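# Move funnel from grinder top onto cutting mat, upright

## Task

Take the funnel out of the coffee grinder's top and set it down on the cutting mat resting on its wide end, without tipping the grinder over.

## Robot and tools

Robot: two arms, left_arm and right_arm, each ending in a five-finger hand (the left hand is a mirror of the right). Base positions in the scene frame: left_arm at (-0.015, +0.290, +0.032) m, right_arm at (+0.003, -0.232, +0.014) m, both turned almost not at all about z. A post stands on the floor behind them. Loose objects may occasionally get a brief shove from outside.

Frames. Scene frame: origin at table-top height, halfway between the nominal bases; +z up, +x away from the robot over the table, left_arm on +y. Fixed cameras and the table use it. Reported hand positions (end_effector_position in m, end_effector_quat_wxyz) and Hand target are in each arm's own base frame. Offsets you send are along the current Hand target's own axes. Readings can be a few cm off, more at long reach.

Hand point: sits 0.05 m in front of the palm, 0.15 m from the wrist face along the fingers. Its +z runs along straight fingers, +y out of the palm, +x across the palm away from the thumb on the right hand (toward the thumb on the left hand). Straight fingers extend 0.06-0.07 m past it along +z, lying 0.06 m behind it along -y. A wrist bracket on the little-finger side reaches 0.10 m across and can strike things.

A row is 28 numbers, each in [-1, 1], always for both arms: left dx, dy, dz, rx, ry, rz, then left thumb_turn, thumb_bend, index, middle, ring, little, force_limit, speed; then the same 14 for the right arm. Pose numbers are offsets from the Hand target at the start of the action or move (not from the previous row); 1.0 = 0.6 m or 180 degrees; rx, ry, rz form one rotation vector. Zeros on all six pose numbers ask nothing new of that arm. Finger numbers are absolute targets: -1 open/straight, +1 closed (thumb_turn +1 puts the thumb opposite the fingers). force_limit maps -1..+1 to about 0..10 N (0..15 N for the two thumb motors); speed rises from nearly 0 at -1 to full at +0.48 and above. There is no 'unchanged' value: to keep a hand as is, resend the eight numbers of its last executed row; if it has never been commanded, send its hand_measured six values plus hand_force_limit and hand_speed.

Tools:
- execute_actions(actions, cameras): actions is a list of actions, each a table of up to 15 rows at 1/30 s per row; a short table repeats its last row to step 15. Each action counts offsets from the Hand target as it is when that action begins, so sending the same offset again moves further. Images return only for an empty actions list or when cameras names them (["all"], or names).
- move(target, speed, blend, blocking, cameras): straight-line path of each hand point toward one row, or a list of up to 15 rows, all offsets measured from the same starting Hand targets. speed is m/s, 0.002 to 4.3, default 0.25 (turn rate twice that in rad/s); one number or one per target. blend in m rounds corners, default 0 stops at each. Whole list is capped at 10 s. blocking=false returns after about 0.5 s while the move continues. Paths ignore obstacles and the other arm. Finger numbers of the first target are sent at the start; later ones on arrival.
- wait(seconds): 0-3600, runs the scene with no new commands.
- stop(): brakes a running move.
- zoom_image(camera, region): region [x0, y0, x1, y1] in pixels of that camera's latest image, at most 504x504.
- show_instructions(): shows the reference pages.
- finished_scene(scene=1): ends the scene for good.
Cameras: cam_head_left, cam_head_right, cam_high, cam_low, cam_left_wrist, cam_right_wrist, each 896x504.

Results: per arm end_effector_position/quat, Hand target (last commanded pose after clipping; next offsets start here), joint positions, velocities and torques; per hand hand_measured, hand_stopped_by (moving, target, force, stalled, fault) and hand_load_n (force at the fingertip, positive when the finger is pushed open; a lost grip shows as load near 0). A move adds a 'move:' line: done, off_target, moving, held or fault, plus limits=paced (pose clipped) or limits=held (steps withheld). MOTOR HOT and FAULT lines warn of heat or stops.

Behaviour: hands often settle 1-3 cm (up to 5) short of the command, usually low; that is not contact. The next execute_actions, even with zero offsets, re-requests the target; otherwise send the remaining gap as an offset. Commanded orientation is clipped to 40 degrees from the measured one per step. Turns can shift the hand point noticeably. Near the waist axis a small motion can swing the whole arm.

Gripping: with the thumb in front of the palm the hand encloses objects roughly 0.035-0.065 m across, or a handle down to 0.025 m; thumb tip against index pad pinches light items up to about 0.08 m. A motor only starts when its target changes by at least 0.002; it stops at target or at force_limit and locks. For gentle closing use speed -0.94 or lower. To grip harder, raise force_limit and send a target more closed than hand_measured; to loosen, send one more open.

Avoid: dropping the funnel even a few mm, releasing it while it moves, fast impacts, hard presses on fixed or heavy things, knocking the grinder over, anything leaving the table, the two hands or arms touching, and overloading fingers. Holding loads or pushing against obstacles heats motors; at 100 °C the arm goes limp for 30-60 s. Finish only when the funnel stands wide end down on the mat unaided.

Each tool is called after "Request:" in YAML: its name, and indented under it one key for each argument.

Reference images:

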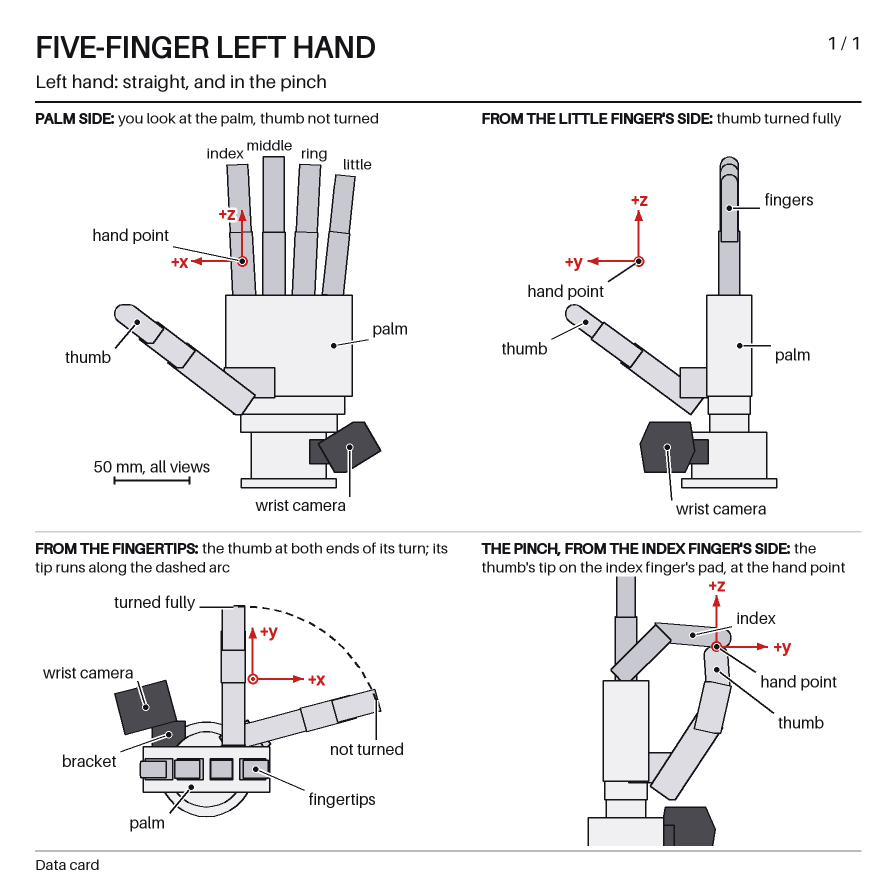

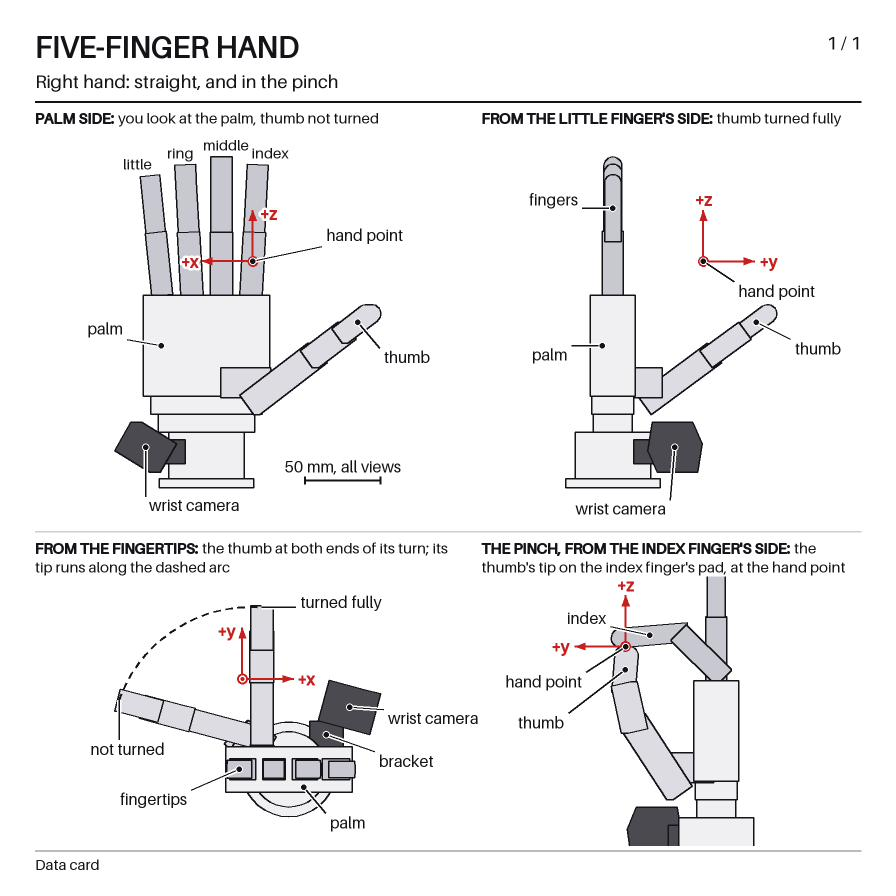

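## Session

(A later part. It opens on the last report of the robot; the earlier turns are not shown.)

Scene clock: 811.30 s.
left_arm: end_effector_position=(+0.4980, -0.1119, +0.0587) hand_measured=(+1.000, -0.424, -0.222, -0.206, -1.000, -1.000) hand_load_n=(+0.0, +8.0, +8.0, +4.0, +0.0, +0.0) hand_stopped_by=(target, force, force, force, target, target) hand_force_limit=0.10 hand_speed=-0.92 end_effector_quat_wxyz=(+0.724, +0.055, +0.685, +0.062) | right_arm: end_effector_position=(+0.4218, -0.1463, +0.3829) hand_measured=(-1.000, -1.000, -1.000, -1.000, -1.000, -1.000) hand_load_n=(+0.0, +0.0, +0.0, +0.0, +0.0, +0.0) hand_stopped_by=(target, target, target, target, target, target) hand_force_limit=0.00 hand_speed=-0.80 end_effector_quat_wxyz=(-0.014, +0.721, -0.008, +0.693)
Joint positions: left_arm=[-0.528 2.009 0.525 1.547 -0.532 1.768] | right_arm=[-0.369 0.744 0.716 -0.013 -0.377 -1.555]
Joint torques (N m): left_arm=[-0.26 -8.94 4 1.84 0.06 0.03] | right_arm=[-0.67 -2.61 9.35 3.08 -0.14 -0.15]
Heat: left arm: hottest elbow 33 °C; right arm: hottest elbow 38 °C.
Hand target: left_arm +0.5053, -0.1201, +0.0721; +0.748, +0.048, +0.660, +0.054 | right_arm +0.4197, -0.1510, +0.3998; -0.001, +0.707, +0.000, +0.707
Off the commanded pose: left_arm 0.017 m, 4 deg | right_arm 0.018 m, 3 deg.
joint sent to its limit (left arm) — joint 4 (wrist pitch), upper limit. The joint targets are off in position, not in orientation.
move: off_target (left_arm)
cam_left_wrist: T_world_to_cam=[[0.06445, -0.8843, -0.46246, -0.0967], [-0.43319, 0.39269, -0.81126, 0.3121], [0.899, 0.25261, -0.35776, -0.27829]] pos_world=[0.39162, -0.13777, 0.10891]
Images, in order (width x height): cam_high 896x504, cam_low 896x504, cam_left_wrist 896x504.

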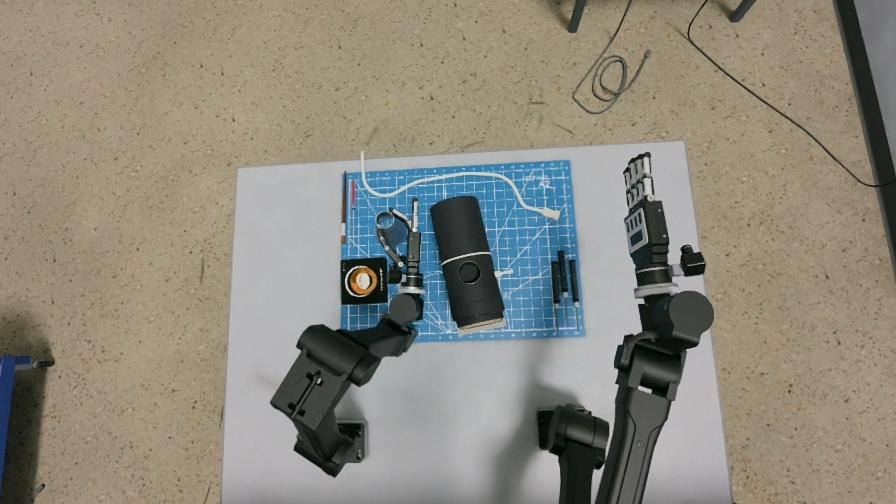

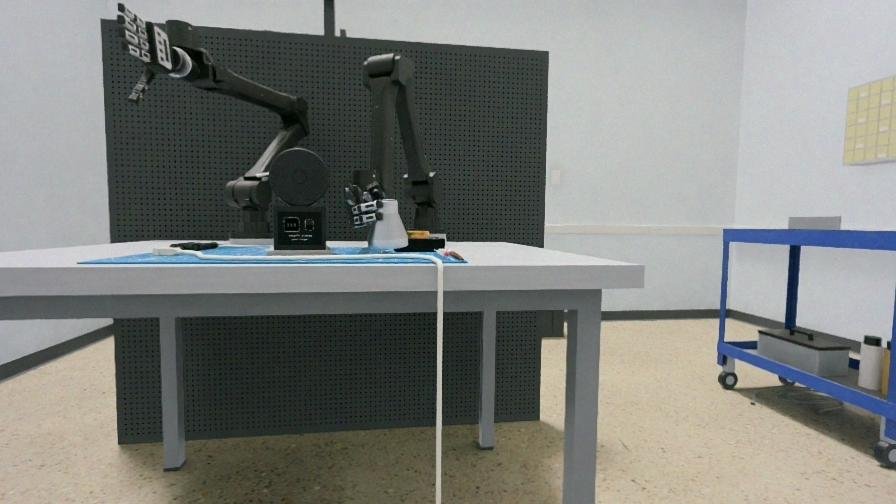

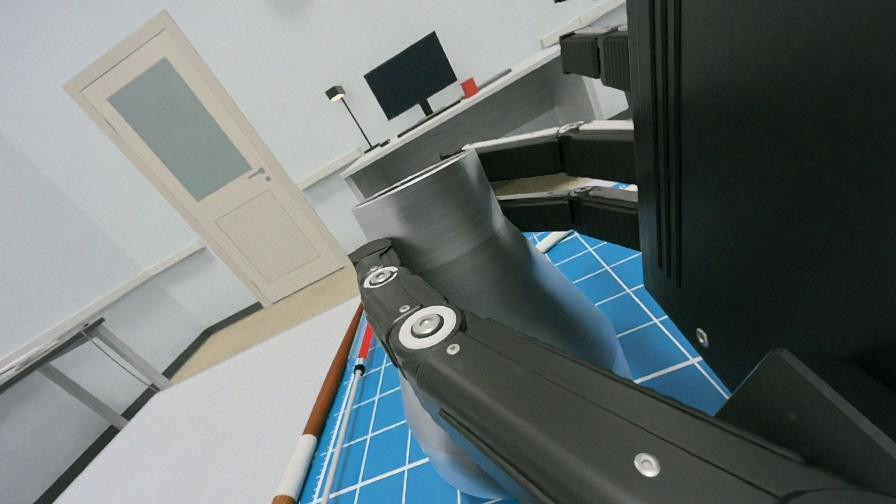

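Request:
move:
  target: [0.0164,-0.0024,-0.0021,0.0015,0.0083,0,1,0.0,0.3,0.3,-1,-1,0.1,-0.92,0,0,0,0,0,0,-1,-1,-1,-1,-1,-1,0,-0.8]
  speed: 0.05
  cameras: ["cam_low","cam_left_wrist"]

Request:
zoom_image:
  camera: "cam_low"
  region: [350, 200, 430, 270]

Scene clock: 841.83 s.
left_arm: end_effector_position=(+0.4975, -0.1116, +0.0487) hand_measured=(+1.000, -0.424, -0.222, -0.206, -1.000, -1.000) hand_load_n=(+0.5, +8.5, +8.0, +3.5, +0.0, +0.0) hand_stopped_by=(target, force, force, force, target, target) hand_force_limit=0.10 hand_speed=-0.92 end_effector_quat_wxyz=(+0.717, +0.059, +0.691, +0.065) | right_arm: end_effector_position=(+0.4218, -0.1463, +0.3829) hand_measured=(-1.000, -1.000, -1.000, -1.000, -1.000, -1.000) hand_load_n=(+0.0, +0.0, +0.0, +0.0, +0.0, -0.5) hand_stopped_by=(target, target, target, target, target, target) hand_force_limit=0.00 hand_speed=-0.80 end_effector_quat_wxyz=(-0.014, +0.721, -0.008, +0.693)
Joint positions: left_arm=[-0.528 2.032 0.529 1.547 -0.532 1.768] | right_arm=[-0.369 0.744 0.716 -0.013 -0.377 -1.555]
Joint torques (N m): left_arm=[-0.32 -9.23 3.85 1.81 0.14 -0.06] | right_arm=[-0.44 -2.73 9.33 3.03 -0.14 -0.15]
Heat: left arm: hottest elbow 31 °C; right arm: hottest elbow 38 °C.
Hand target: left_arm +0.5052, -0.1201, +0.0620; +0.739, +0.050, +0.670, +0.053 | right_arm +0.4197, -0.1510, +0.3998; -0.001, +0.707, +0.000, +0.707
Off the commanded pose: left_arm 0.018 m, 4 deg | right_arm 0.018 m, 3 deg.
joint sent to its limit (left arm) — joint 4 (wrist pitch), upper limit. The joint targets are off in position, not in orientation.
move: off_target (left_arm)
cam_left_wrist: T_world_to_cam=[[0.05636, -0.87963, -0.47231, -0.096], [-0.44704, 0.40076, -0.79972, 0.311], [0.89274, 0.25621, -0.37064, -0.27739]] pos_world=[0.39208, -0.13801, 0.10056]

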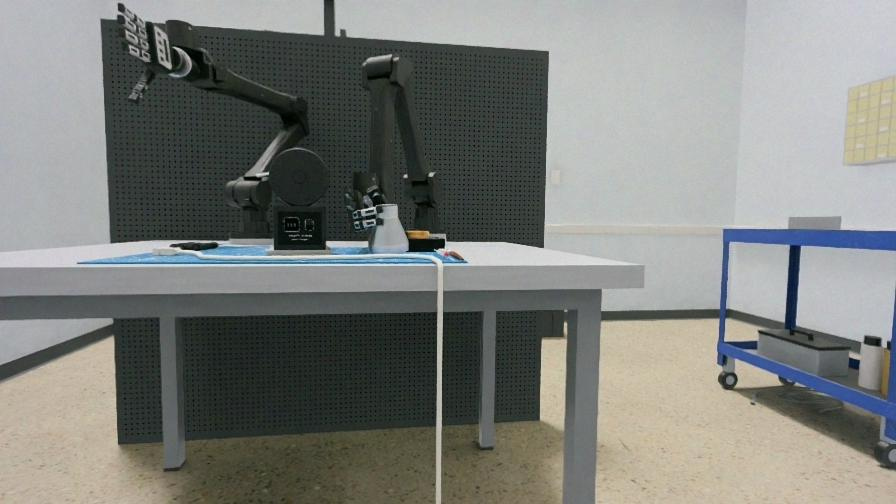

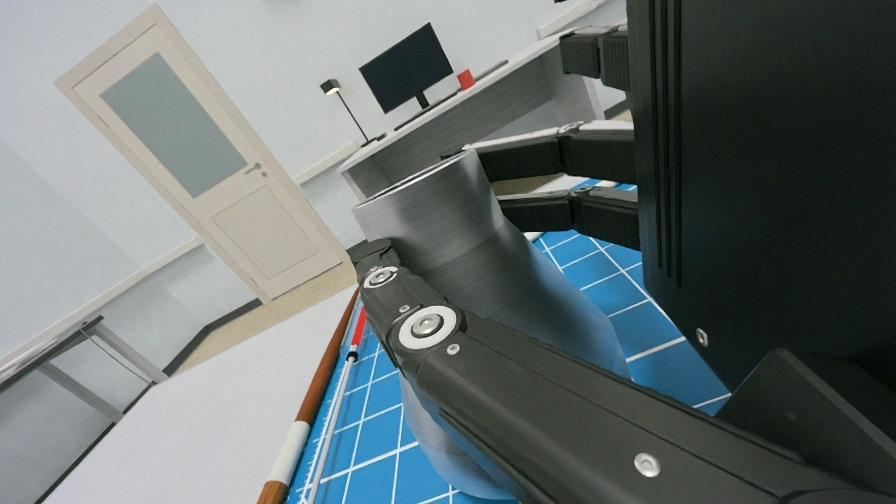

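Scaled by 6.300.

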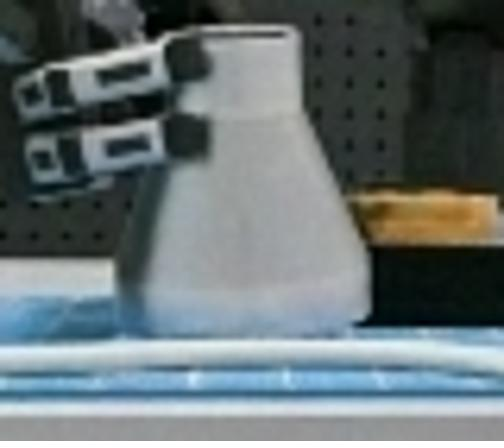

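Request:
move:
  target: [0.0131,-0.0019,-0.0017,0.0008,0.0055,0,1,0.0,0.3,0.3,-1,-1,0.1,-0.92,0,0,0,0,0,0,-1,-1,-1,-1,-1,-1,0,-0.8]
  speed: 0.05
  cameras: ["cam_low","cam_left_wrist","cam_high"]

Request:
zoom_image:
  camera: "cam_low"
  region: [350, 200, 430, 270]

Scene clock: 848.00 s.
left_arm: end_effector_position=(+0.4984, -0.1121, +0.0467) hand_measured=(+1.000, -0.424, -0.222, -0.206, -1.000, -1.000) hand_load_n=(+0.0, +8.0, +6.5, +5.0, +0.0, +0.0) hand_stopped_by=(target, force, force, force, target, target) hand_force_limit=0.10 hand_speed=-0.92 end_effector_quat_wxyz=(+0.718, +0.059, +0.691, +0.065) | right_arm: end_effector_position=(+0.4218, -0.1463, +0.3829) hand_measured=(-1.000, -1.000, -1.000, -1.000, -1.000, -1.000) hand_load_n=(-0.5, +0.0, +0.0, +0.0, +0.0, +0.0) hand_stopped_by=(target, target, target, target, target, target) hand_force_limit=0.00 hand_speed=-0.80 end_effector_quat_wxyz=(-0.014, +0.721, -0.008, +0.693)
Joint positions: left_arm=[-0.528 2.041 0.533 1.553 -0.532 1.768] | right_arm=[-0.369 0.744 0.716 -0.013 -0.377 -1.555]
Joint torques (N m): left_arm=[-0.32 -8.7 3.63 1.61 0.14 -0.11] | right_arm=[-0.38 -2.78 9.35 3.02 -0.14 -0.16]
Heat: left arm: hottest elbow 31 °C; right arm: hottest elbow 38 °C.
Hand target: left_arm +0.5050, -0.1200, +0.0540; +0.733, +0.050, +0.676, +0.053 | right_arm +0.4197, -0.1510, +0.3998; -0.001, +0.707, +0.000, +0.707
Off the commanded pose: left_arm 0.013 m, 3 deg | right_arm 0.018 m, 3 deg.
joint sent to its limit (left arm) — joint 4 (wrist pitch), upper limit. The joint targets are off in position, not in orientation.
move: off_target (left_arm)
cam_left_wrist: T_world_to_cam=[[0.05682, -0.8799, -0.47175, -0.09775], [-0.44631, 0.40029, -0.80036, 0.30959], [0.89307, 0.25603, -0.36996, -0.27897]] pos_world=[0.39287, -0.13851, 0.09846]
Images, in order (width x height): cam_high 896x504, cam_low 896x504, cam_left_wrist 896x504.

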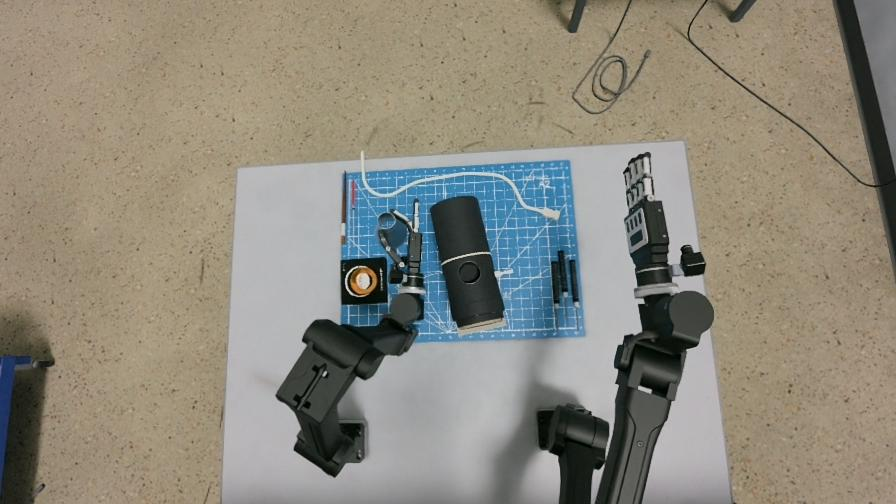

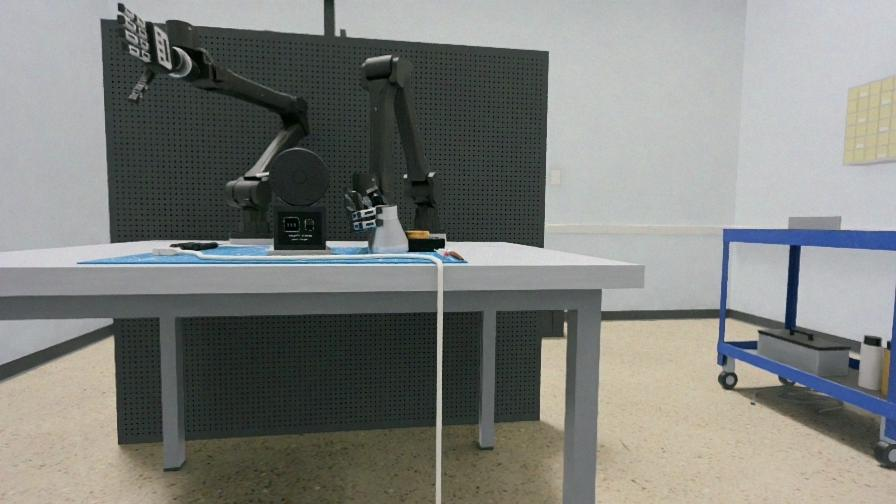

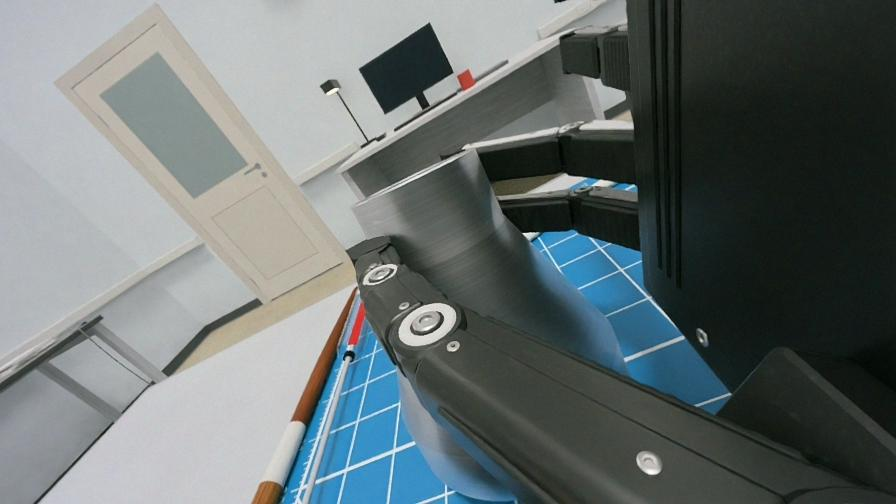

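Scaled by 6.300.

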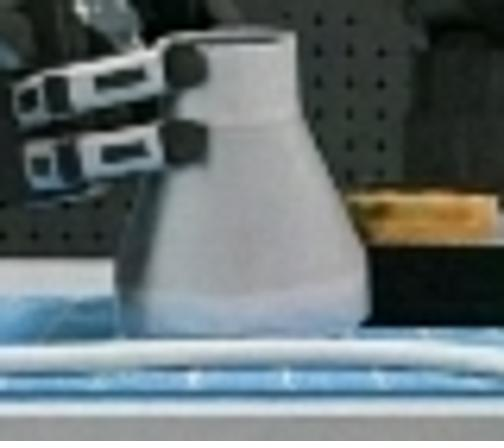

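Request:
move:
  target: [0.0098,-0.0014,-0.0012,0,0,0,1,0.0,0.3,0.3,-1,-1,0.1,-0.92,0,0,0,0,0,0,-1,-1,-1,-1,-1,-1,0,-0.8]
  speed: 0.05
  cameras: ["cam_low","cam_left_wrist","cam_high"]

Request:
zoom_image:
  camera: "cam_low"
  region: [350, 200, 430, 270]

Request:
zoom_image:
  camera: "cam_high"
  region: [340, 180, 460, 340]

Scene clock: 853.73 s.
left_arm: end_effector_position=(+0.4992, -0.1131, +0.0456) hand_measured=(+1.000, -0.424, -0.222, -0.206, -1.000, -1.000) hand_load_n=(+0.0, +8.5, +5.0, +5.5, +0.0, +0.0) hand_stopped_by=(target, force, force, force, target, target) hand_force_limit=0.10 hand_speed=-0.92 end_effector_quat_wxyz=(+0.719, +0.058, +0.690, +0.064) | right_arm: end_effector_position=(+0.4218, -0.1463, +0.3829) hand_measured=(-1.000, -1.000, -1.000, -1.000, -1.000, -1.000) hand_load_n=(+0.0, +0.0, -0.5, +0.0, +0.0, +0.0) hand_stopped_by=(target, target, target, target, target, target) hand_force_limit=0.00 hand_speed=-0.80 end_effector_quat_wxyz=(-0.014, +0.721, -0.008, +0.693)
Joint positions: left_arm=[-0.529 2.049 0.538 1.559 -0.534 1.768] | right_arm=[-0.369 0.744 0.716 -0.013 -0.377 -1.555]
Joint torques (N m): left_arm=[-0.32 -8.18 3.49 1.42 0.13 -0.18] | right_arm=[-0.5 -2.61 9.37 3.02 -0.13 -0.16]
Heat: left arm: hottest elbow 31 °C; right arm: hottest elbow 38 °C.
Hand target: left_arm +0.5048, -0.1200, +0.0480; +0.733, +0.050, +0.676, +0.053 | right_arm +0.4197, -0.1510, +0.3998; -0.001, +0.707, +0.000, +0.707
Off the commanded pose: left_arm 0.009 m, 3 deg | right_arm 0.018 m, 3 deg.
joint sent to its limit (left arm) — joint 4 (wrist pitch), upper limit. The joint targets are off in position, not in orientation.
move: off_target (left_arm)
cam_left_wrist: T_world_to_cam=[[0.05857, -0.8807, -0.47004, -0.10021], [-0.44412, 0.39869, -0.80237, 0.30824], [0.89405, 0.25575, -0.36779, -0.28052]] pos_world=[0.39356, -0.1394, 0.09705]
Images, in order (width x height): cam_high 896x504, cam_low 896x504, cam_left_wrist 896x504.

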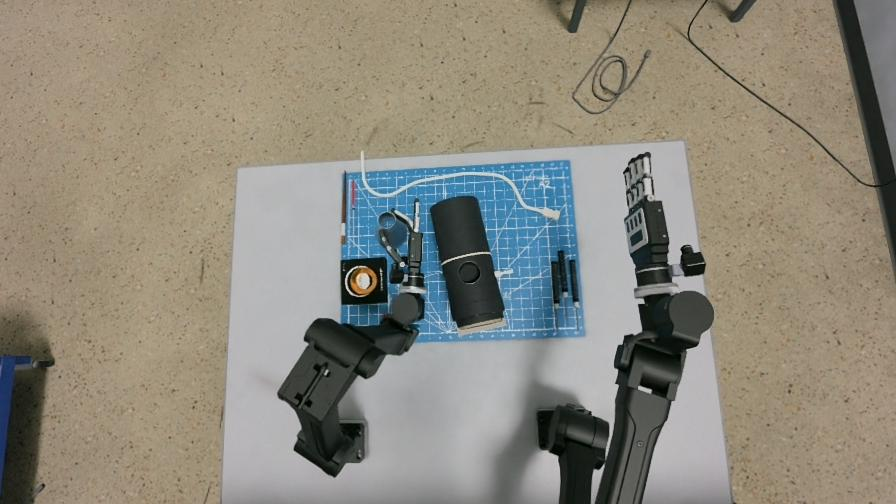

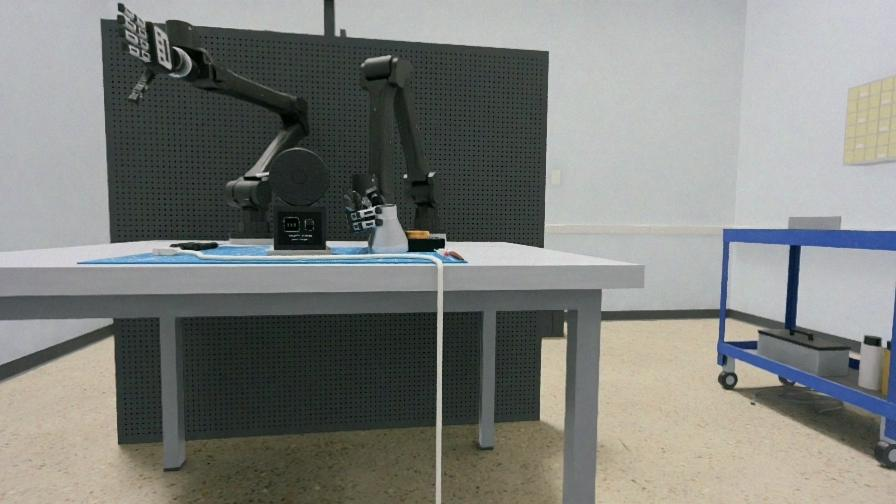

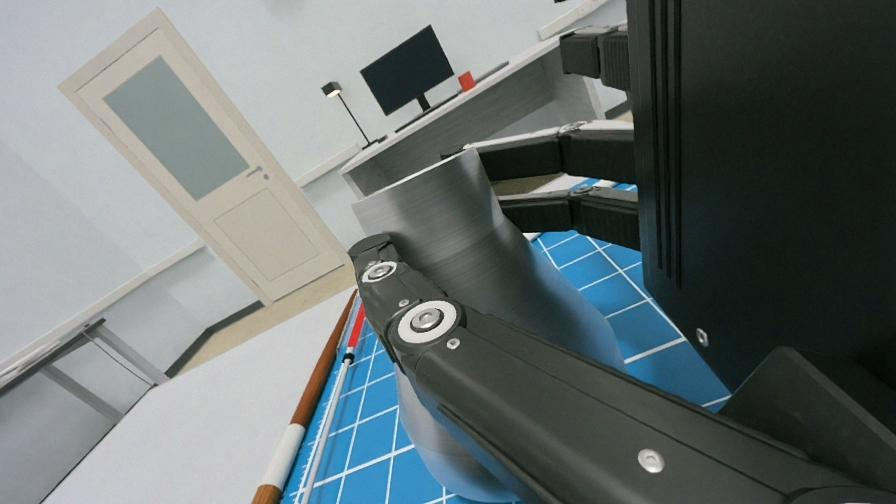

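Scaled by 6.300.

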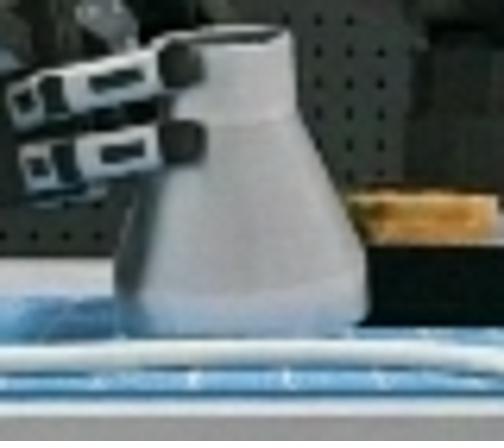

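Scaled by 3.150.

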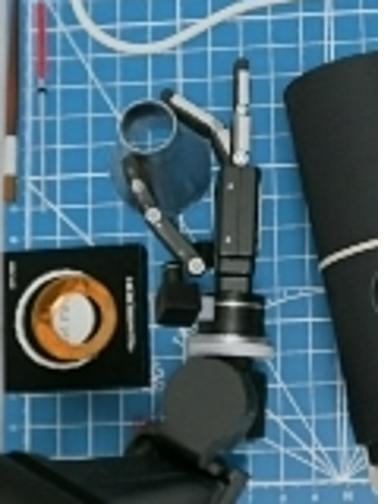

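Request:
zoom_image:
  camera: "cam_low"
  region: [365, 198, 405, 226]

Request:
zoom_image:
  camera: "cam_low"
  region: [360, 235, 416, 259]

Scaled by 12.600.

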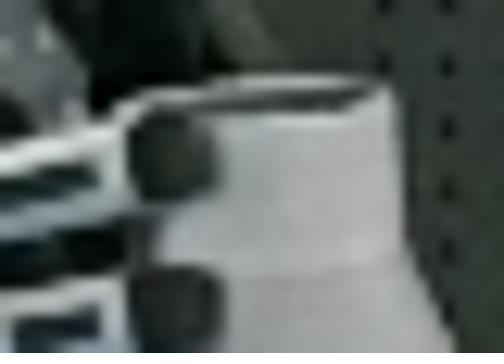

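Scaled by 9.000.

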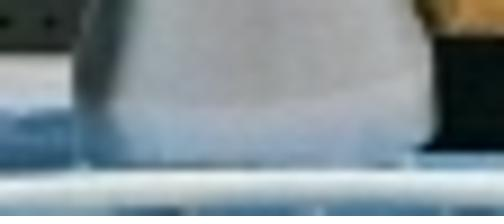

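Request:
execute_actions:
  actions: []
  cameras: ["cam_head_left","cam_head_right","cam_high","cam_low","cam_right_wrist"]

Request:
zoom_image:
  camera: "cam_high"
  region: [368, 205, 418, 255]

Request:
zoom_image:
  camera: "cam_head_left"
  region: [330, 180, 460, 300]

Scene clock: 873.40 s.
left_arm: end_effector_position=(+0.4992, -0.1131, +0.0456) hand_measured=(+1.000, -0.424, -0.222, -0.206, -1.000, -1.000) hand_load_n=(+0.0, +8.5, +5.5, +5.5, +0.0, +0.0) hand_stopped_by=(target, force, force, force, target, target) hand_force_limit=0.10 hand_speed=-0.92 end_effector_quat_wxyz=(+0.719, +0.058, +0.690, +0.064) | right_arm: end_effector_position=(+0.4218, -0.1463, +0.3829) hand_measured=(-1.000, -1.000, -1.000, -1.000, -1.000, -1.000) hand_load_n=(+0.0, +0.0, +0.0, +0.0, +0.0, -0.5) hand_stopped_by=(target, target, target, target, target, target) hand_force_limit=0.00 hand_speed=-0.80 end_effector_quat_wxyz=(-0.014, +0.721, -0.008, +0.693)
Joint positions: left_arm=[-0.529 2.049 0.538 1.559 -0.534 1.768] | right_arm=[-0.369 0.744 0.716 -0.013 -0.377 -1.555]
Joint velocities: within noise
Joint torques (N m): left_arm=[-0.32 -8.35 3.51 1.42 0.13 -0.18] | right_arm=[-0.44 -2.73 9.37 3.03 -0.14 -0.15]
Motor temperatures (°C): left_arm=[24 30 30 23 24 26] | right_arm=[29 24 38 28 25 26]
Heat: left arm: hottest shoulder 30 °C; right arm: hottest elbow 38 °C.
Hand target: left_arm +0.5048, -0.1200, +0.0480; +0.733, +0.050, +0.676, +0.053 | right_arm +0.4197, -0.1510, +0.3998; -0.001, +0.707, +0.000, +0.707
Off the commanded pose: left_arm 0.009 m, 3 deg | right_arm 0.018 m, 3 deg.
camera_calibration:
cam_right_wrist: T_world_to_cam=[[0.04836, -0.97942, 0.19594, -0.23415], [-0.48845, -0.1943, -0.85068, 0.50971], [0.87125, -0.05457, -0.4878, -0.07843]] pos_world=[0.32863, -0.13457, 0.44122]
Images, in order (width x height): cam_head_left 896x504, cam_head_right 896x504, cam_high 896x504, cam_low 896x504, cam_right_wrist 896x504.

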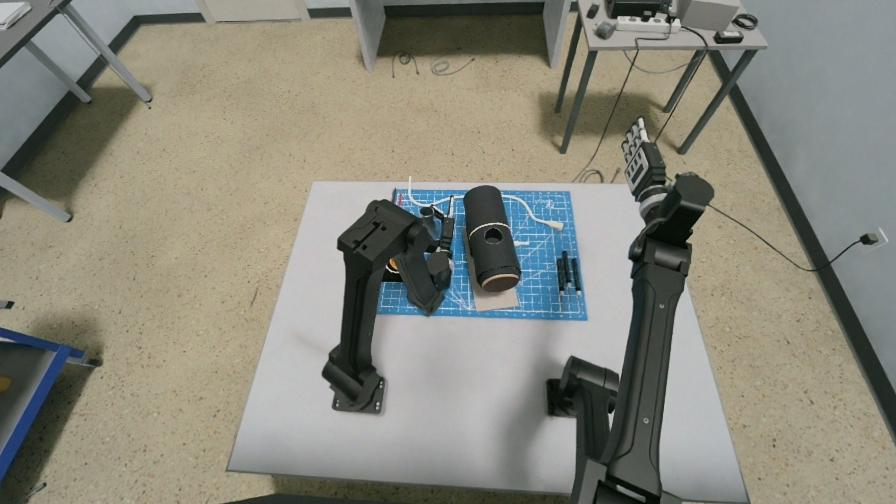

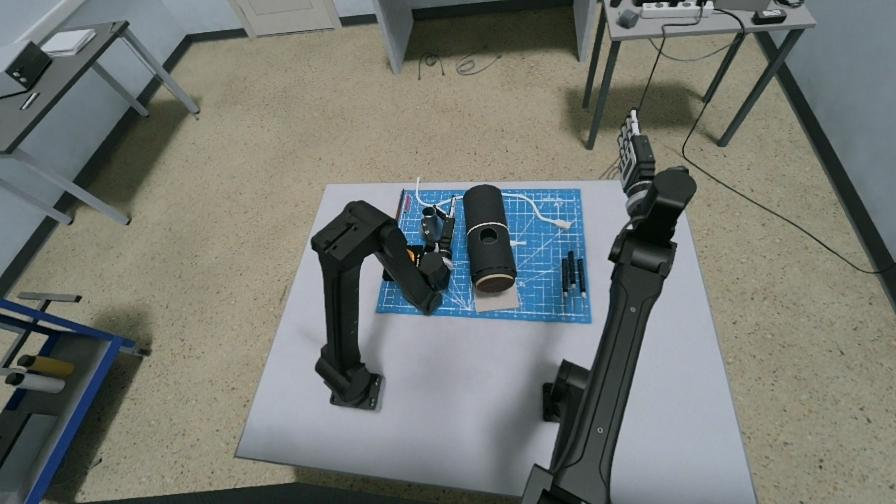

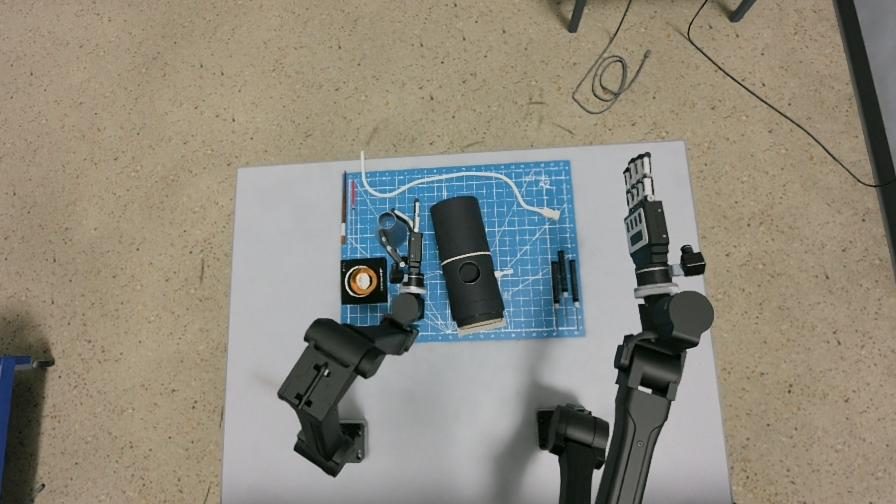

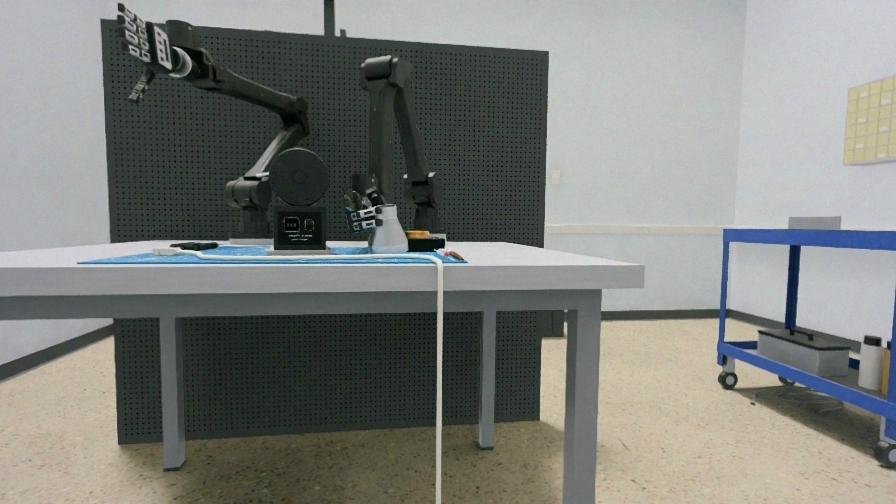

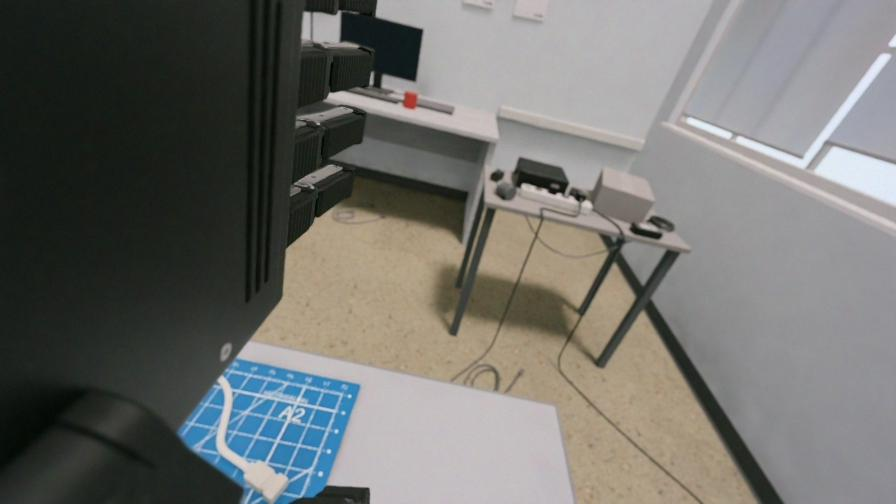

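Scaled by 10.080.

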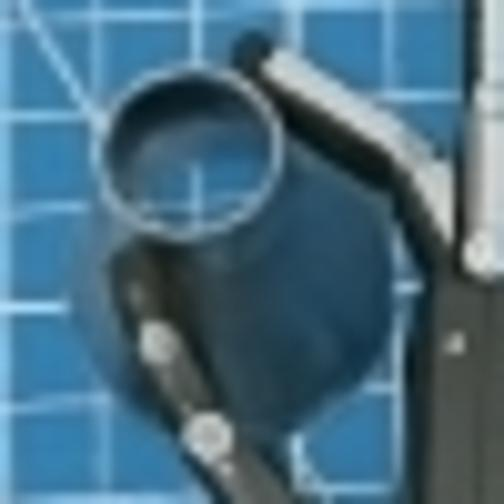

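Scaled by 3.877.

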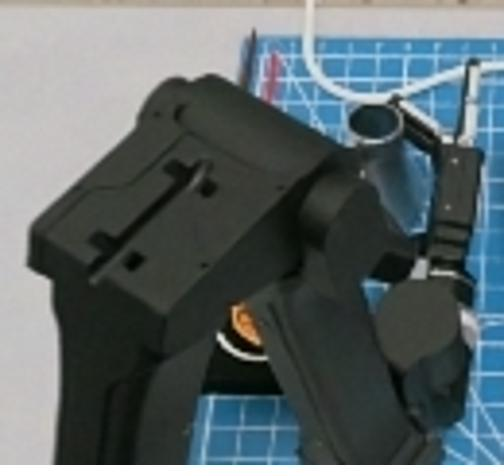

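Request:
move:
  target:
    - [-0.0493,0.0072,0.0041,0,0,0,1,0.0,0.3,0.3,-1,-1,0.1,-0.92,0,0,0,0,0,0,-1,-1,-1,-1,-1,-1,0,-0.8]
    - [-0.0439,0.0066,0.0705,-0.0045,-0.0246,-0.0110,1,0.0,0.3,0.3,-1,-1,0.1,-0.92,0,0,0,0,0,0,-1,-1,-1,-1,-1,-1,0,-0.8]
  speed: 0.06
  cameras: ["cam_low","cam_high"]

Request:
zoom_image:
  camera: "cam_low"
  region: [350, 190, 430, 270]

Request:
zoom_image:
  camera: "cam_high"
  region: [362, 185, 424, 247]

Scene clock: 907.37 s.
left_arm: end_effector_position=(+0.5350, -0.1181, +0.0640) hand_measured=(+1.000, -0.424, -0.222, -0.206, -1.000, -1.000) hand_load_n=(+0.0, +8.5, +8.0, +3.5, +0.0, +0.0) hand_stopped_by=(target, force, force, force, target, target) hand_force_limit=0.10 hand_speed=-0.92 end_effector_quat_wxyz=(+0.741, +0.049, +0.667, +0.051) | right_arm: end_effector_position=(+0.4218, -0.1463, +0.3829) hand_measured=(-1.000, -1.000, -1.000, -1.000, -1.000, -1.000) hand_load_n=(+0.0, +0.0, +0.0, +0.0, +0.0, +0.0) hand_stopped_by=(target, target, target, target, target, target) hand_force_limit=0.00 hand_speed=-0.80 end_effector_quat_wxyz=(-0.014, +0.721, -0.008, +0.693)
Joint positions: left_arm=[-0.49 2.051 0.622 1.547 -0.483 1.768] | right_arm=[-0.369 0.744 0.716 -0.013 -0.377 -1.555]
Joint torques (N m): left_arm=[0.91 -9.82 4.63 1.8 0.3 -0.09] | right_arm=[-0.38 -2.55 9.36 3.02 -0.14 -0.16]
Heat: left arm: hottest shoulder 31 °C; right arm: hottest elbow 38 °C.
Hand target: left_arm +0.5448, -0.1200, +0.0780; +0.760, +0.035, +0.648, +0.043 | right_arm +0.4197, -0.1510, +0.3998; -0.001, +0.707, +0.000, +0.707
Off the commanded pose: left_arm 0.017 m, 4 deg | right_arm 0.018 m, 3 deg.
joint sent to its limit (left arm) — joint 4 (wrist pitch), upper limit. The joint targets are off in position, not in orientation.
move: off_target (left_arm)
Images, in order (width x height): cam_high 896x504, cam_low 896x504.

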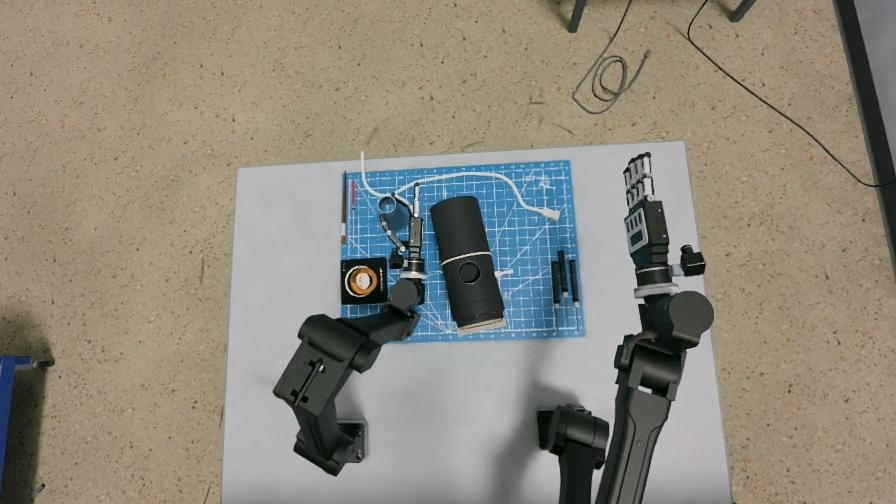

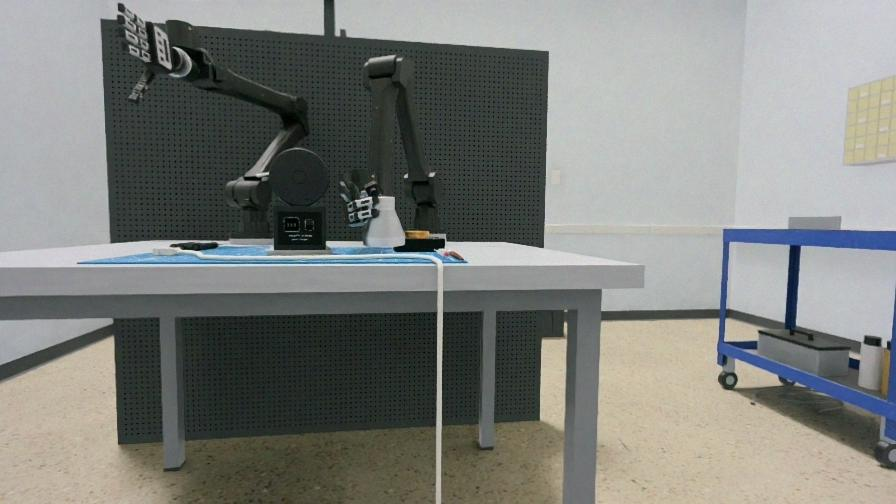

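Scaled by 6.300.

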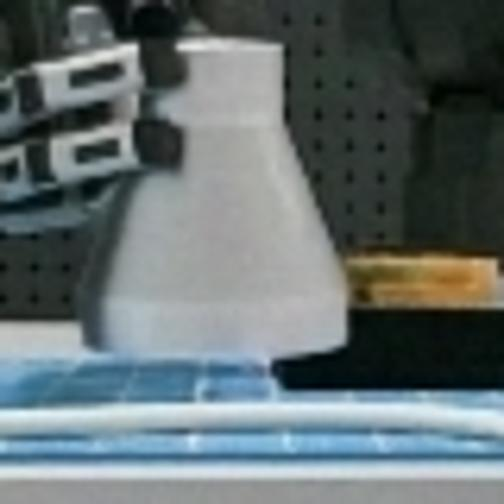

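Scaled by 8.129.

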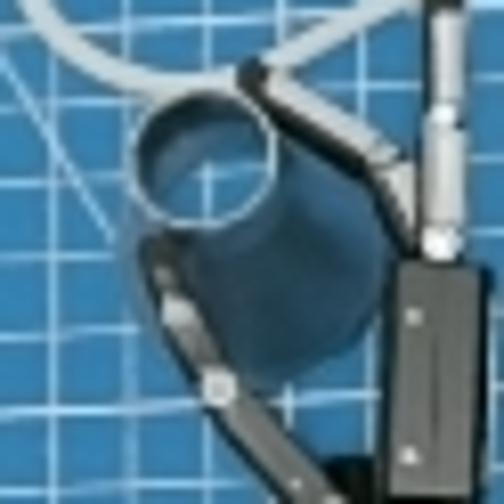

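Request:
zoom_image:
  camera: "cam_low"
  region: [362, 190, 410, 218]

Request:
zoom_image:
  camera: "cam_low"
  region: [358, 228, 410, 254]

Scaled by 10.500.

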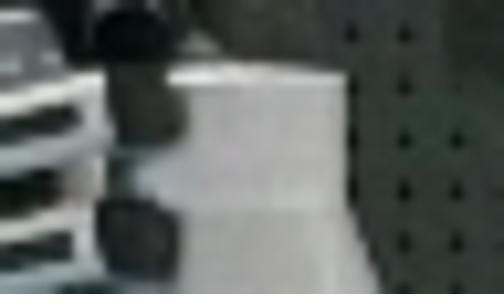

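Scaled by 9.692.

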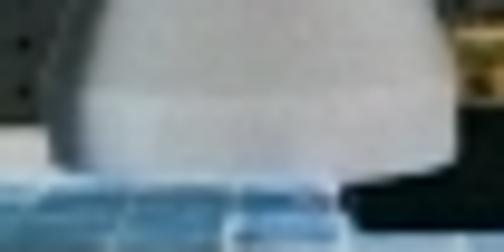

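Request:
move:
  target: [0.0222,-0.0025,0.0133,0,0,0,1,0.0,0.3,0.3,-1,-1,0.1,-0.92,0,0,0,0,0,0,-1,-1,-1,-1,-1,-1,0,-0.8]
  speed: 0.05
  cameras: ["cam_low","cam_high"]

Request:
zoom_image:
  camera: "cam_low"
  region: [350, 190, 430, 270]

Request:
zoom_image:
  camera: "cam_high"
  region: [362, 185, 424, 247]

Scene clock: 929.53 s.
left_arm: end_effector_position=(+0.5433, -0.1223, +0.0503) hand_measured=(+1.000, -0.424, -0.222, -0.206, -1.000, -1.000) hand_load_n=(+0.0, +8.0, +8.0, +4.0, +0.0, +0.0) hand_stopped_by=(target, force, force, force, target, target) hand_force_limit=0.10 hand_speed=-0.92 end_effector_quat_wxyz=(+0.738, +0.053, +0.671, +0.050) | right_arm: end_effector_position=(+0.4218, -0.1463, +0.3829) hand_measured=(-1.000, -1.000, -1.000, -1.000, -1.000, -1.000) hand_load_n=(+0.0, +0.0, +0.0, +0.0, +0.0, +0.0) hand_stopped_by=(target, target, target, target, target, target) hand_force_limit=0.00 hand_speed=-0.80 end_effector_quat_wxyz=(-0.014, +0.721, -0.008, +0.693)
Joint positions: left_arm=[-0.486 2.094 0.653 1.547 -0.473 1.765] | right_arm=[-0.369 0.744 0.716 -0.013 -0.377 -1.555]
Joint torques (N m): left_arm=[1.03 -10.29 4.57 1.85 0.28 -0.12] | right_arm=[-0.56 -2.67 9.39 3.03 -0.14 -0.15]
Heat: left arm: hottest shoulder 30 °C; right arm: hottest elbow 38 °C.
Hand target: left_arm +0.5548, -0.1200, +0.0660; +0.760, +0.035, +0.648, +0.043 | right_arm +0.4197, -0.1510, +0.3998; -0.001, +0.707, +0.000, +0.707
Off the commanded pose: left_arm 0.020 m, 4 deg | right_arm 0.018 m, 3 deg.
joint sent to its limit (left arm) — joint 4 (wrist pitch), upper limit. The joint targets are off in position, not in orientation.
move: off_target (left_arm)
Images, in order (width x height): cam_high 896x504, cam_low 896x504.

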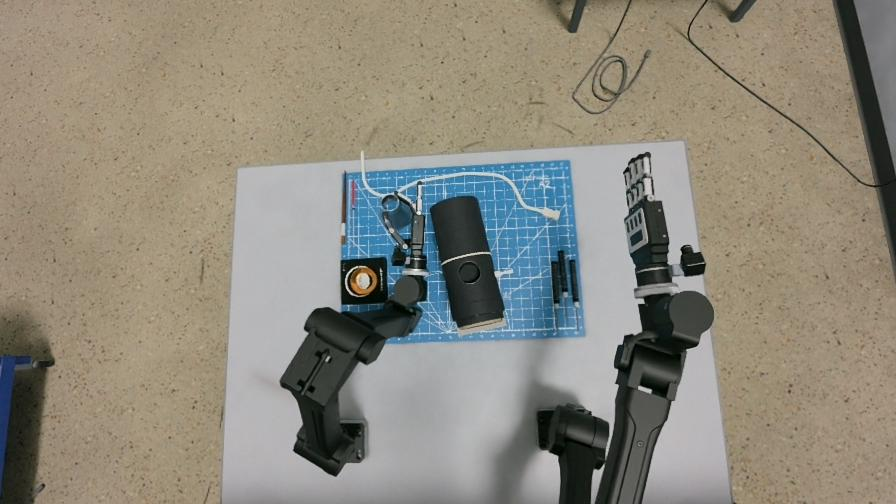

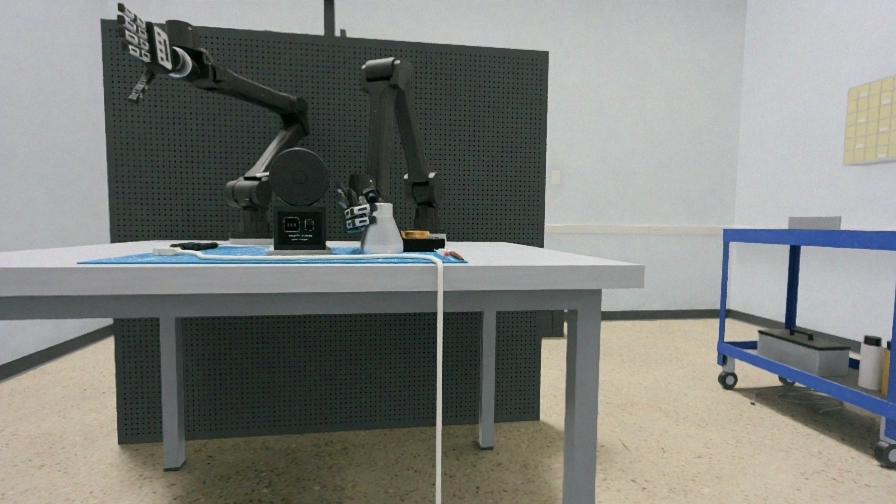

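Scaled by 6.300.

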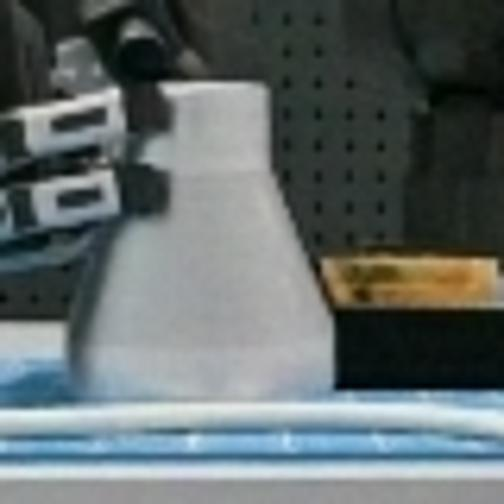

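Scaled by 8.129.

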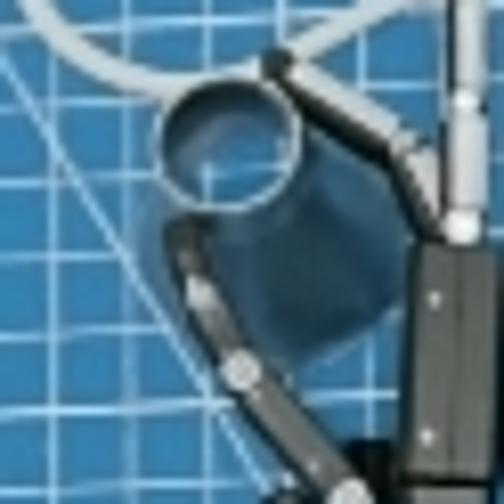

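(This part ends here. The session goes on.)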